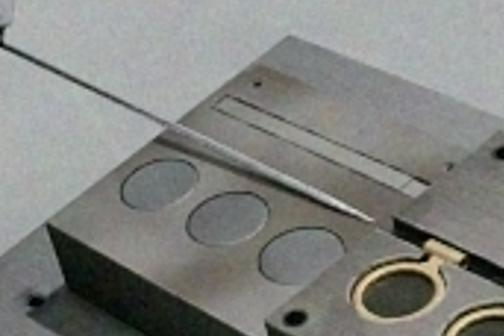

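Emit:
execute_actions:
  actions:
    - [[0.0133,-0.0006,-0.0006,0,0,0,-0.56,0,0.46,0.26,0.42,0,0.68,0.16,0.42,0,0.68,0.16,0.477,-0.678,0.38,0.12,0.4,-0.9,0,0,0,0,0,0,-0.85,0,-0.576,-0.696,-0.85,0,-0.576,-0.696,-0.85,0,-0.576,-0.696,-0.714,-0.678,0.65,-0.168,0.4,-0.6]]
    - [[-0.0031,-0.0194,-0.046,0,0,0,-0.56,0,0.46,0.26,0.42,0,0.68,0.16,0.42,0,0.68,0.16,0.477,-0.678,0.38,0.12,0.4,-0.9,0,0,0,0,0,0,-0.85,0,-0.576,-0.696,-0.85,0,-0.576,-0.696,-0.85,0,-0.576,-0.696,-0.714,-0.678,0.65,-0.168,0.4,-0.6]]
    - [[0.003,0.0196,0.044,0,0,0,-0.56,0,0.46,0.26,0.42,0,0.68,0.16,0.42,0,0.68,0.16,0.477,-0.678,0.38,0.12,0.4,-0.9,0,0,0,0,0,0,-0.85,0,-0.576,-0.696,-0.85,0,-0.576,-0.696,-0.85,0,-0.576,-0.696,-0.714,-0.678,0.65,-0.168,0.4,-0.6]]
  cameras: ["cam_right_wrist"]

Emit:
zoom_image:
  camera: "cam_right_wrist"
  region: [490, 135, 610, 215]

Emit:
zoom_image:
  camera: "cam_right_wrist"
  region: [562, 170, 602, 202]

Scene clock: 245.23 s.
left_arm: end_effector_position=(+0.2788, +0.4020, +0.1188) hand_goal=(-0.560, +0.000, +0.460, +0.260, +0.420, +0.000, +0.680, +0.160, +0.420, +0.000, +0.680, +0.160, +0.476, -0.678, +0.380, +0.120) hand_measured=(-0.680, +0.002, +0.426, +0.254, +0.412, +0.002, +0.678, +0.158, +0.412, +0.002, +0.678, +0.158, +0.476, -0.680, +0.296, +0.094) hand_current_ma=(-352, +0, -44, -2, -5, +0, +0, +0, -6, +0, +0, -1, +0, -1, -274, -44) hand_state=(blocked, goal, blocked, goal, goal, goal, goal, goal, goal, goal, goal, goal, goal, goal, blocked, blocked) hand_current_limit=0.40 hand_speed=-0.90 end_effector_quat_wxyz=(-0.120, +0.704, +0.682, -0.155) | right_arm: end_effector_position=(+0.1279, +0.0794, +0.3108) hand_goal=(-0.850, +0.000, -0.576, -0.696, -0.850, +0.000, -0.576, -0.696, -0.850, +0.000, -0.576, -0.696, -0.714, -0.678, +0.650, -0.168) hand_measured=(-0.854, -0.004, -0.578, -0.698, -0.852, -0.002, -0.578, -0.698, -0.852, -0.008, -0.578, -0.698, -0.714, -0.678, +0.646, -0.168) hand_current_ma=(-11, -10, -8, -10, -9, -9, -7, -10, -10, -25, -7, -9, +1, -1, -22, +1) hand_state=(goal, goal, goal, goal, goal, goal, goal, goal, goal, goal, goal, goal, goal, goal, goal, goal) hand_current_limit=0.40 hand_speed=-0.60 end_effector_quat_wxyz=(-0.166, +0.502, +0.477, +0.702)
Joint positions: left_arm=[0.358 1.331 0.974 -1.598 -0.093 0.37] | right_arm=[1.744 0.908 0.374 0.589 0.72 1.005]
Joint torques (N m): left_arm=[-0.32 -7.47 6.19 -0.1 -0.08 0.2] | right_arm=[1.79 -4.07 8.29 3.15 -0.15 -0.18]
Heat: left arm: hottest elbow 37 °C; right arm: hottest elbow 43 °C.
Hand target: left_arm +0.2785, +0.4036, +0.1131; -0.121, +0.705, +0.680, -0.160 | right_arm +0.1263, +0.0796, +0.3111; -0.167, +0.497, +0.478, +0.705
Off the commanded pose: left_arm 0.006 m, 1 deg | right_arm 0.002 m, 1 deg.
Step readings (end_effector_position of left_arm | right_arm):
0: (+0.2782, +0.3939, +0.1174) | (+0.1279, +0.0794, +0.3108)
1: (+0.2782, +0.3941, +0.1174) | (+0.1279, +0.0794, +0.3108)
2: (+0.2780, +0.3944, +0.1174) | (+0.1279, +0.0794, +0.3108)
4: (+0.2775, +0.3960, +0.1171) | (+0.1279, +0.0794, +0.3108)
8: (+0.2762, +0.4003, +0.1163) | (+0.1279, +0.0794, +0.3108)
15: (+0.2760, +0.4011, +0.1156) | (+0.1279, +0.0794, +0.3108)
16: (+0.2759, +0.4010, +0.1156) | (+0.1279, +0.0794, +0.3108)
17: (+0.2753, +0.4008, +0.1157) | (+0.1279, +0.0794, +0.3108)
19: (+0.2709, +0.3991, +0.1161) | (+0.1279, +0.0794, +0.3108)
23: (+0.2653, +0.3970, +0.1193) | (+0.1279, +0.0794, +0.3108)
30: (+0.2671, +0.3977, +0.1259) | (+0.1279, +0.0794, +0.3108)
31: (+0.2671, +0.3977, +0.1259) | (+0.1279, +0.0794, +0.3108)
32: (+0.2675, +0.3978, +0.1258) | (+0.1279, +0.0794, +0.3108)
34: (+0.2718, +0.3994, +0.1255) | (+0.1279, +0.0794, +0.3108)
38: (+0.2788, +0.4020, +0.1240) | (+0.1279, +0.0794, +0.3108)
45: (+0.2787, +0.4019, +0.1190) | (+0.1279, +0.0794, +0.3108)
camera_calibration:
cam_right_wrist: T_world_to_cam=[[0.78339, -0.527758, -0.328286, 0.0724045], [-0.588292, -0.459205, -0.665615, 0.269844], [0.200533, 0.714564, -0.670212, 0.253536], [0, 0, 0, 1]] pos_world=[0.0511836, -0.0190422, 0.373305]
Images, in order (width x height): cam_right_wrist 896x504.

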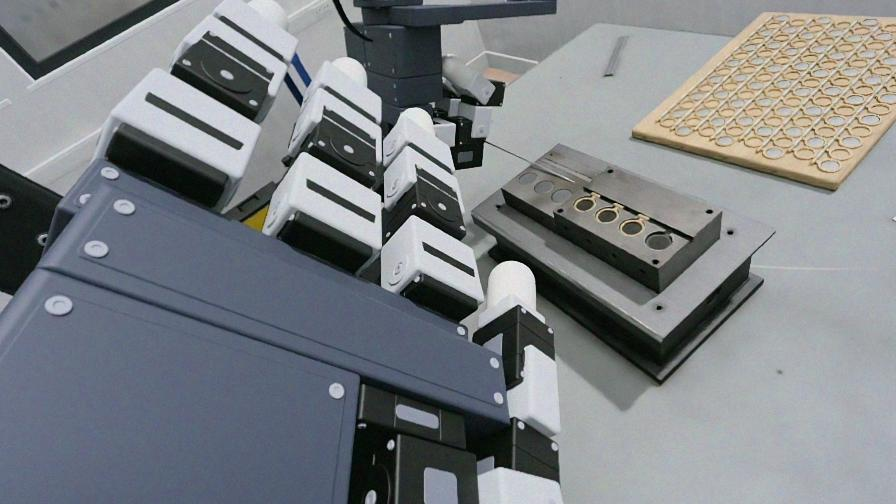

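Scaled by 4.200 from the camera's 896x504 image, which has a finer 1280x720 frame.

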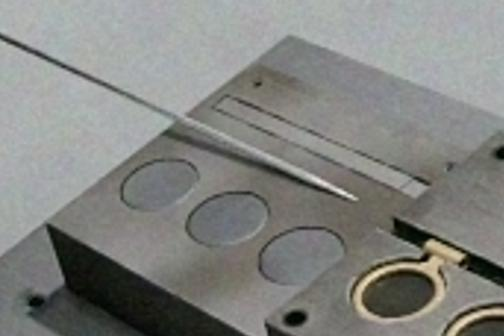

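Scaled by 12.600 from the camera's 896x504 image, which has a finer 1280x720 frame.

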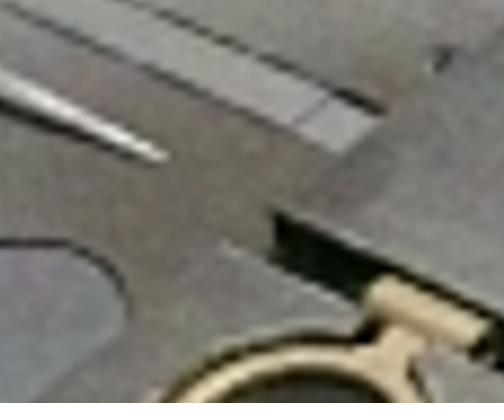

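Emit:
execute_actions:
  actions:
    - [[0,0,0,0,0,0,-0.56,0,0.46,0.26,0.42,0,0.68,0.16,0.42,0,0.68,0.16,0.477,-0.678,0.38,0.12,0.4,-0.9,-0.0513,0.0272,0.0445,-0.0271,-0.0394,0.0792,-0.85,0,-0.576,-0.696,-0.85,0,-0.576,-0.696,-0.85,0,-0.576,-0.696,-0.714,-0.678,0.65,-0.168,0.4,-0.6]]
    - [[0,0,0,0,0,0,-0.56,0,0.46,0.26,0.42,0,0.68,0.16,0.42,0,0.68,0.16,0.477,-0.678,0.38,0.12,0.4,-0.9,-0.0377,0.0343,0.0527,-0.0271,-0.0394,0.0792,-0.85,0,-0.576,-0.696,-0.85,0,-0.576,-0.696,-0.85,0,-0.576,-0.696,-0.714,-0.678,0.65,-0.168,0.4,-0.6]]
    - [[0,0,0,0,0,0,-0.56,0,0.46,0.26,0.42,0,0.68,0.16,0.42,0,0.68,0.16,0.477,-0.678,0.38,0.12,0.4,-0.9,-0.0192,0.0598,0.0831,-0.0271,-0.0394,0.0792,-0.95,0,-0.9,-0.9,-0.95,0,-0.9,-0.9,-0.95,0,-0.9,-0.9,-0.714,-0.678,0.65,-0.168,0.4,-0.6]]
    - [[0,0,0,0,0,0,-0.56,0,0.46,0.26,0.42,0,0.68,0.16,0.42,0,0.68,0.16,0.477,-0.678,0.38,0.12,0.4,-0.9,0,0,0,0,0,0,-0.95,0,-0.9,-0.9,-0.95,0,-0.9,-0.9,-0.95,0,-0.9,-0.9,-0.714,-0.678,0.65,-0.168,0.4,-0.6]]
  cameras: ["cam_high","cam_right_wrist"]

Emit:
zoom_image:
  camera: "cam_right_wrist"
  region: [430, 170, 570, 230]

Emit:
zoom_image:
  camera: "cam_right_wrist"
  region: [500, 165, 640, 225]

Emit:
zoom_image:
  camera: "cam_high"
  region: [510, 210, 610, 285]

Scene clock: 250.90 s.
left_arm: end_effector_position=(+0.2788, +0.4020, +0.1188) hand_goal=(-0.560, +0.000, +0.460, +0.260, +0.420, +0.000, +0.680, +0.160, +0.420, +0.000, +0.680, +0.160, +0.476, -0.678, +0.380, +0.120) hand_measured=(-0.680, +0.002, +0.426, +0.254, +0.412, +0.002, +0.678, +0.158, +0.412, +0.002, +0.678, +0.158, +0.476, -0.680, +0.296, +0.094) hand_current_ma=(-352, +0, -44, -2, -5, +0, +0, +0, -6, +0, +0, -1, +0, -1, -274, -44) hand_state=(blocked, goal, blocked, goal, goal, goal, goal, goal, goal, goal, goal, goal, goal, goal, blocked, blocked) hand_current_limit=0.40 hand_speed=-0.90 end_effector_quat_wxyz=(-0.120, +0.704, +0.682, -0.155) | right_arm: end_effector_position=(+0.2577, +0.0853, +0.2356) hand_goal=(-0.950, +0.000, -0.900, -0.900, -0.950, +0.000, -0.900, -0.900, -0.950, +0.000, -0.900, -0.900, -0.714, -0.678, +0.650, -0.168) hand_measured=(-0.948, -0.004, -0.896, -0.896, -0.948, -0.002, -0.896, -0.896, -0.948, -0.008, -0.896, -0.898, -0.714, -0.678, +0.646, -0.168) hand_current_ma=(+5, -10, +18, +11, +4, -9, +16, +11, +4, -25, +16, +10, +0, -1, -22, +1) hand_state=(goal, goal, goal, goal, goal, goal, goal, goal, goal, goal, goal, goal, goal, goal, goal, goal) hand_current_limit=0.40 hand_speed=-0.60 end_effector_quat_wxyz=(-0.243, +0.777, +0.213, +0.541)
Joint positions: left_arm=[0.358 1.331 0.974 -1.598 -0.093 0.37] | right_arm=[1.321 1.075 0.675 0.04 0.568 1.926]
Joint torques (N m): left_arm=[-0.38 -7.88 6.26 -0.03 -0.09 0.17] | right_arm=[1.9 -5.66 13.74 2.3 0.22 0.05]
Heat: left arm: hottest elbow 37 °C; right arm: hottest elbow 44 °C.
Hand target: left_arm +0.2785, +0.4036, +0.1131; -0.121, +0.705, +0.680, -0.160 | right_arm +0.2661, +0.1007, +0.2606; -0.259, +0.771, +0.196, +0.548
Off the commanded pose: left_arm 0.006 m, 1 deg | right_arm 0.030 m, 3 deg.
Step readings (end_effector_position of left_arm | right_arm):
0: (+0.2788, +0.4020, +0.1188) | (+0.1279, +0.0794, +0.3108)
1: (+0.2788, +0.4020, +0.1188) | (+0.1280, +0.0794, +0.3105)
2: (+0.2788, +0.4020, +0.1188) | (+0.1295, +0.0785, +0.3089)
4: (+0.2788, +0.4020, +0.1188) | (+0.1369, +0.0759, +0.3009)
8: (+0.2788, +0.4020, +0.1188) | (+0.1553, +0.0717, +0.2789)
15: (+0.2788, +0.4020, +0.1188) | (+0.1625, +0.0740, +0.2695)
16: (+0.2788, +0.4020, +0.1188) | (+0.1629, +0.0749, +0.2699)
17: (+0.2788, +0.4020, +0.1188) | (+0.1650, +0.0751, +0.2695)
19: (+0.2788, +0.4020, +0.1188) | (+0.1734, +0.0759, +0.2677)
23: (+0.2788, +0.4020, +0.1188) | (+0.1951, +0.0765, +0.2658)
30: (+0.2788, +0.4020, +0.1188) | (+0.2015, +0.0803, +0.2588)
31: (+0.2788, +0.4020, +0.1188) | (+0.2018, +0.0808, +0.2574)
32: (+0.2788, +0.4020, +0.1188) | (+0.2047, +0.0808, +0.2550)
34: (+0.2788, +0.4020, +0.1188) | (+0.2162, +0.0833, +0.2497)
38: (+0.2788, +0.4020, +0.1188) | (+0.2486, +0.0796, +0.2451)
45: (+0.2788, +0.4020, +0.1188) | (+0.2596, +0.0847, +0.2427)
46: (+0.2788, +0.4020, +0.1188) | (+0.2592, +0.0853, +0.2420)
47: (+0.2788, +0.4020, +0.1188) | (+0.2588, +0.0859, +0.2416)
49: (+0.2788, +0.4020, +0.1188) | (+0.2584, +0.0863, +0.2402)
53: (+0.2788, +0.4020, +0.1188) | (+0.2581, +0.0858, +0.2376)
60: (+0.2788, +0.4020, +0.1188) | (+0.2578, +0.0854, +0.2359)
camera_calibration:
cam_right_wrist: T_world_to_cam=[[0.119411, -0.581766, -0.804543, 0.237223], [-0.992696, -0.0559458, -0.106882, 0.236928], [0.0171698, 0.81143, -0.584198, 0.191668], [0, 0, 0, 1]] pos_world=[0.203579, -0.00426144, 0.328151]
Images, in order (width x height): cam_high 896x504, cam_right_wrist 896x504.

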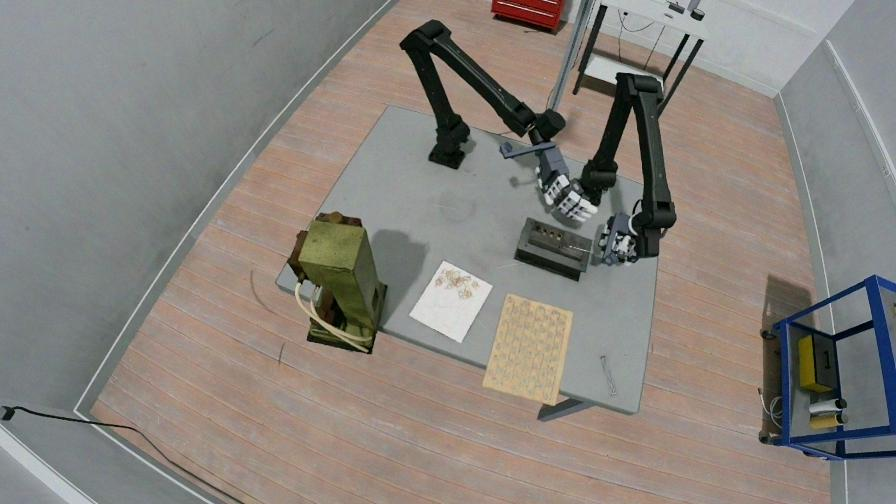

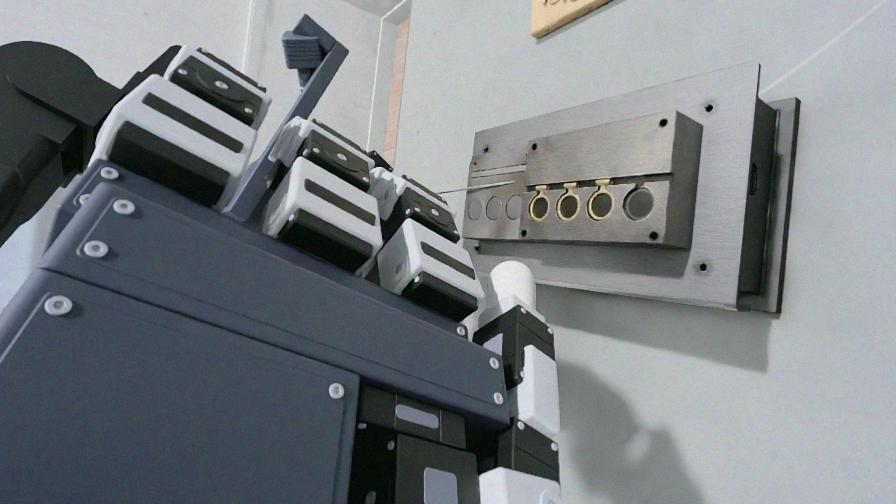

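Scaled by 3.600 from the camera's 896x504 image, which has a finer 1280x720 frame.

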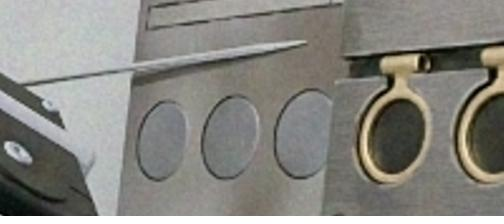

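Scaled by 3.600 from the camera's 896x504 image, which has a finer 1280x720 frame.

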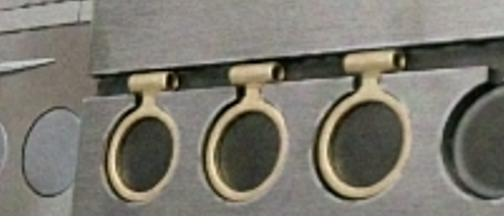

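Scaled by 5.040 from the camera's 896x504 image, which has a finer 1280x720 frame.

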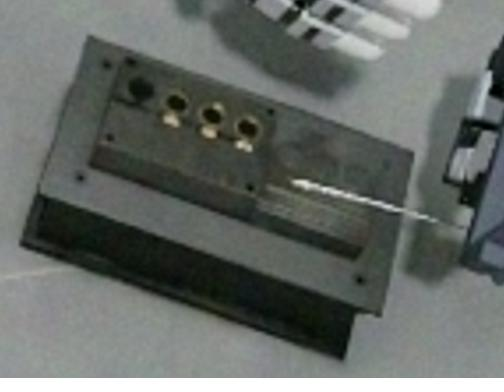

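Emit:
execute_actions:
  actions:
    - [[0.01663,-0.00076,-0.00081,0,0,0,-0.56,0,0.46,0.26,0.42,0,0.68,0.16,0.42,0,0.68,0.16,0.477,-0.678,0.38,0.12,0.4,-0.9,0,0,0,0,0,0,-0.95,0,-0.9,-0.9,-0.95,0,-0.9,-0.9,-0.95,0,-0.9,-0.9,-0.714,-0.678,0.65,-0.168,0.4,-0.6]]
    - [[-0.00415,-0.02587,-0.06129,0,0,0,-0.55,0,0.46,0.26,0.42,0,0.68,0.16,0.42,0,0.68,0.16,0.477,-0.678,0.40,0.12,0.6,-0.9,0,0,0,0,0,0,-0.95,0,-0.9,-0.9,-0.95,0,-0.9,-0.9,-0.95,0,-0.9,-0.9,-0.714,-0.678,0.65,-0.168,0.4,-0.6]]
  cameras: ["cam_high", "cam_right_wrist"]

Scene clock: 258.60 s.
left_arm: end_effector_position=(+0.2682, +0.4077, +0.1380) hand_goal=(-0.550, +0.000, +0.460, +0.260, +0.420, +0.000, +0.680, +0.160, +0.420, +0.000, +0.680, +0.160, +0.476, -0.678, +0.400, +0.120) hand_measured=(-0.678, +0.002, +0.426, +0.254, +0.412, +0.002, +0.678, +0.158, +0.412, +0.002, +0.678, +0.158, +0.476, -0.680, +0.296, +0.094) hand_current_ma=(-393, +0, -46, -2, -5, +0, +0, +0, -6, +0, +0, -1, +0, -1, -384, -44) hand_state=(blocked, goal, blocked, goal, goal, goal, goal, goal, goal, goal, goal, goal, goal, goal, blocked, blocked) hand_current_limit=0.60 hand_speed=-0.90 end_effector_quat_wxyz=(-0.128, +0.702, +0.679, -0.174) | right_arm: end_effector_position=(+0.2576, +0.0854, +0.2356) hand_goal=(-0.950, +0.000, -0.900, -0.900, -0.950, +0.000, -0.900, -0.900, -0.950, +0.000, -0.900, -0.900, -0.714, -0.678, +0.650, -0.168) hand_measured=(-0.948, -0.004, -0.896, -0.896, -0.948, -0.002, -0.896, -0.896, -0.948, -0.008, -0.896, -0.898, -0.714, -0.678, +0.646, -0.168) hand_current_ma=(+5, -10, +18, +11, +4, -9, +16, +11, +4, -25, +16, +10, +0, -1, -22, +1) hand_state=(goal, goal, goal, goal, goal, goal, goal, goal, goal, goal, goal, goal, goal, goal, goal, goal) hand_current_limit=0.40 hand_speed=-0.60 end_effector_quat_wxyz=(-0.244, +0.777, +0.212, +0.541)
Joint positions: left_arm=[0.386 1.322 1.017 -1.69 -0.103 0.395] | right_arm=[1.321 1.075 0.675 0.04 0.568 1.927]
Joint torques (N m): left_arm=[-0.21 -8.94 9.43 -0.61 -0.12 0.21] | right_arm=[1.55 -5.89 13.65 2.26 0.2 0.06]
Motor temperatures (°C): left_arm=[29 34 38 24 29 25] | right_arm=[31 25 48 26 23 28]
Heat: left arm: hottest elbow 38 °C; right arm: hottest elbow 48 °C.
Hand target: left_arm +0.2785, +0.4137, +0.1531; -0.121, +0.705, +0.680, -0.160 | right_arm +0.2661, +0.1007, +0.2606; -0.259, +0.771, +0.196, +0.548
Off the commanded pose: left_arm 0.019 m, 2 deg | right_arm 0.031 m, 3 deg.
Step readings (end_effector_position of left_arm | right_arm):
0: (+0.2788, +0.4020, +0.1188) | (+0.2576, +0.0854, +0.2356)
1: (+0.2788, +0.4022, +0.1188) | (+0.2576, +0.0854, +0.2356)
2: (+0.2785, +0.4028, +0.1187) | (+0.2576, +0.0854, +0.2356)
4: (+0.2779, +0.4047, +0.1183) | (+0.2576, +0.0854, +0.2356)
8: (+0.2760, +0.4099, +0.1167) | (+0.2576, +0.0854, +0.2356)
15: (+0.2757, +0.4108, +0.1159) | (+0.2576, +0.0854, +0.2356)
16: (+0.2757, +0.4108, +0.1159) | (+0.2576, +0.0854, +0.2356)
17: (+0.2746, +0.4103, +0.1161) | (+0.2576, +0.0854, +0.2356)
19: (+0.2696, +0.4083, +0.1179) | (+0.2576, +0.0854, +0.2356)
23: (+0.2663, +0.4069, +0.1276) | (+0.2576, +0.0854, +0.2356)
30: (+0.2687, +0.4079, +0.1380) | (+0.2576, +0.0854, +0.2356)
camera_calibration:
cam_right_wrist: T_world_to_cam=[[0.118973, -0.581315, -0.804934, 0.237303], [-0.992751, -0.0557061, -0.106503, 0.236799], [0.017072, 0.81177, -0.583728, 0.191558], [0, 0, 0, 1]] pos_world=[0.20358, -0.00436225, 0.32805]
Images, in order (width x height): cam_high 896x504, cam_right_wrist 896x504.

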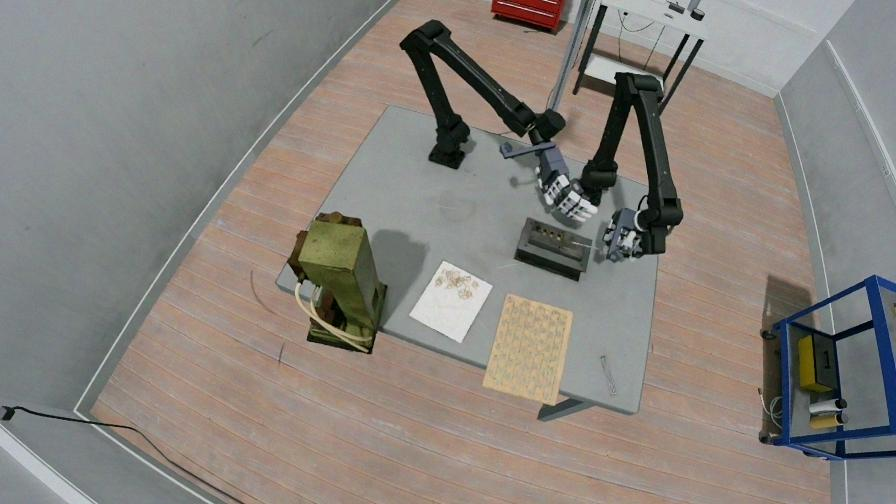

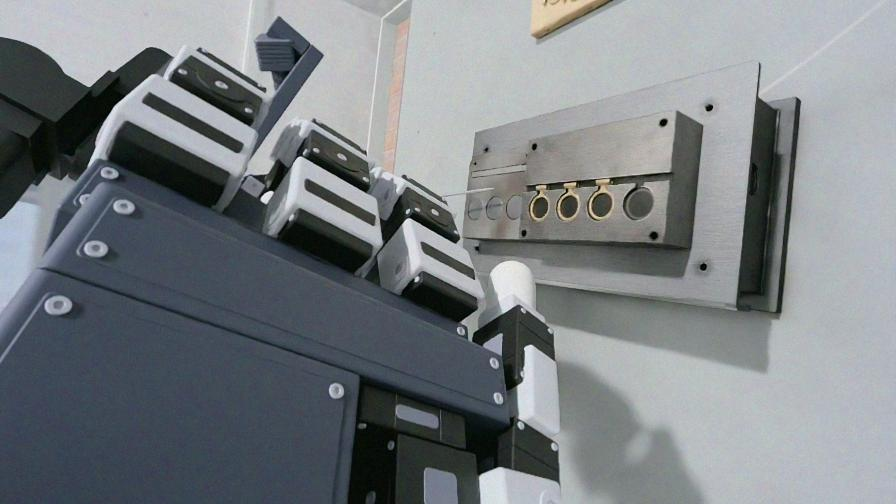

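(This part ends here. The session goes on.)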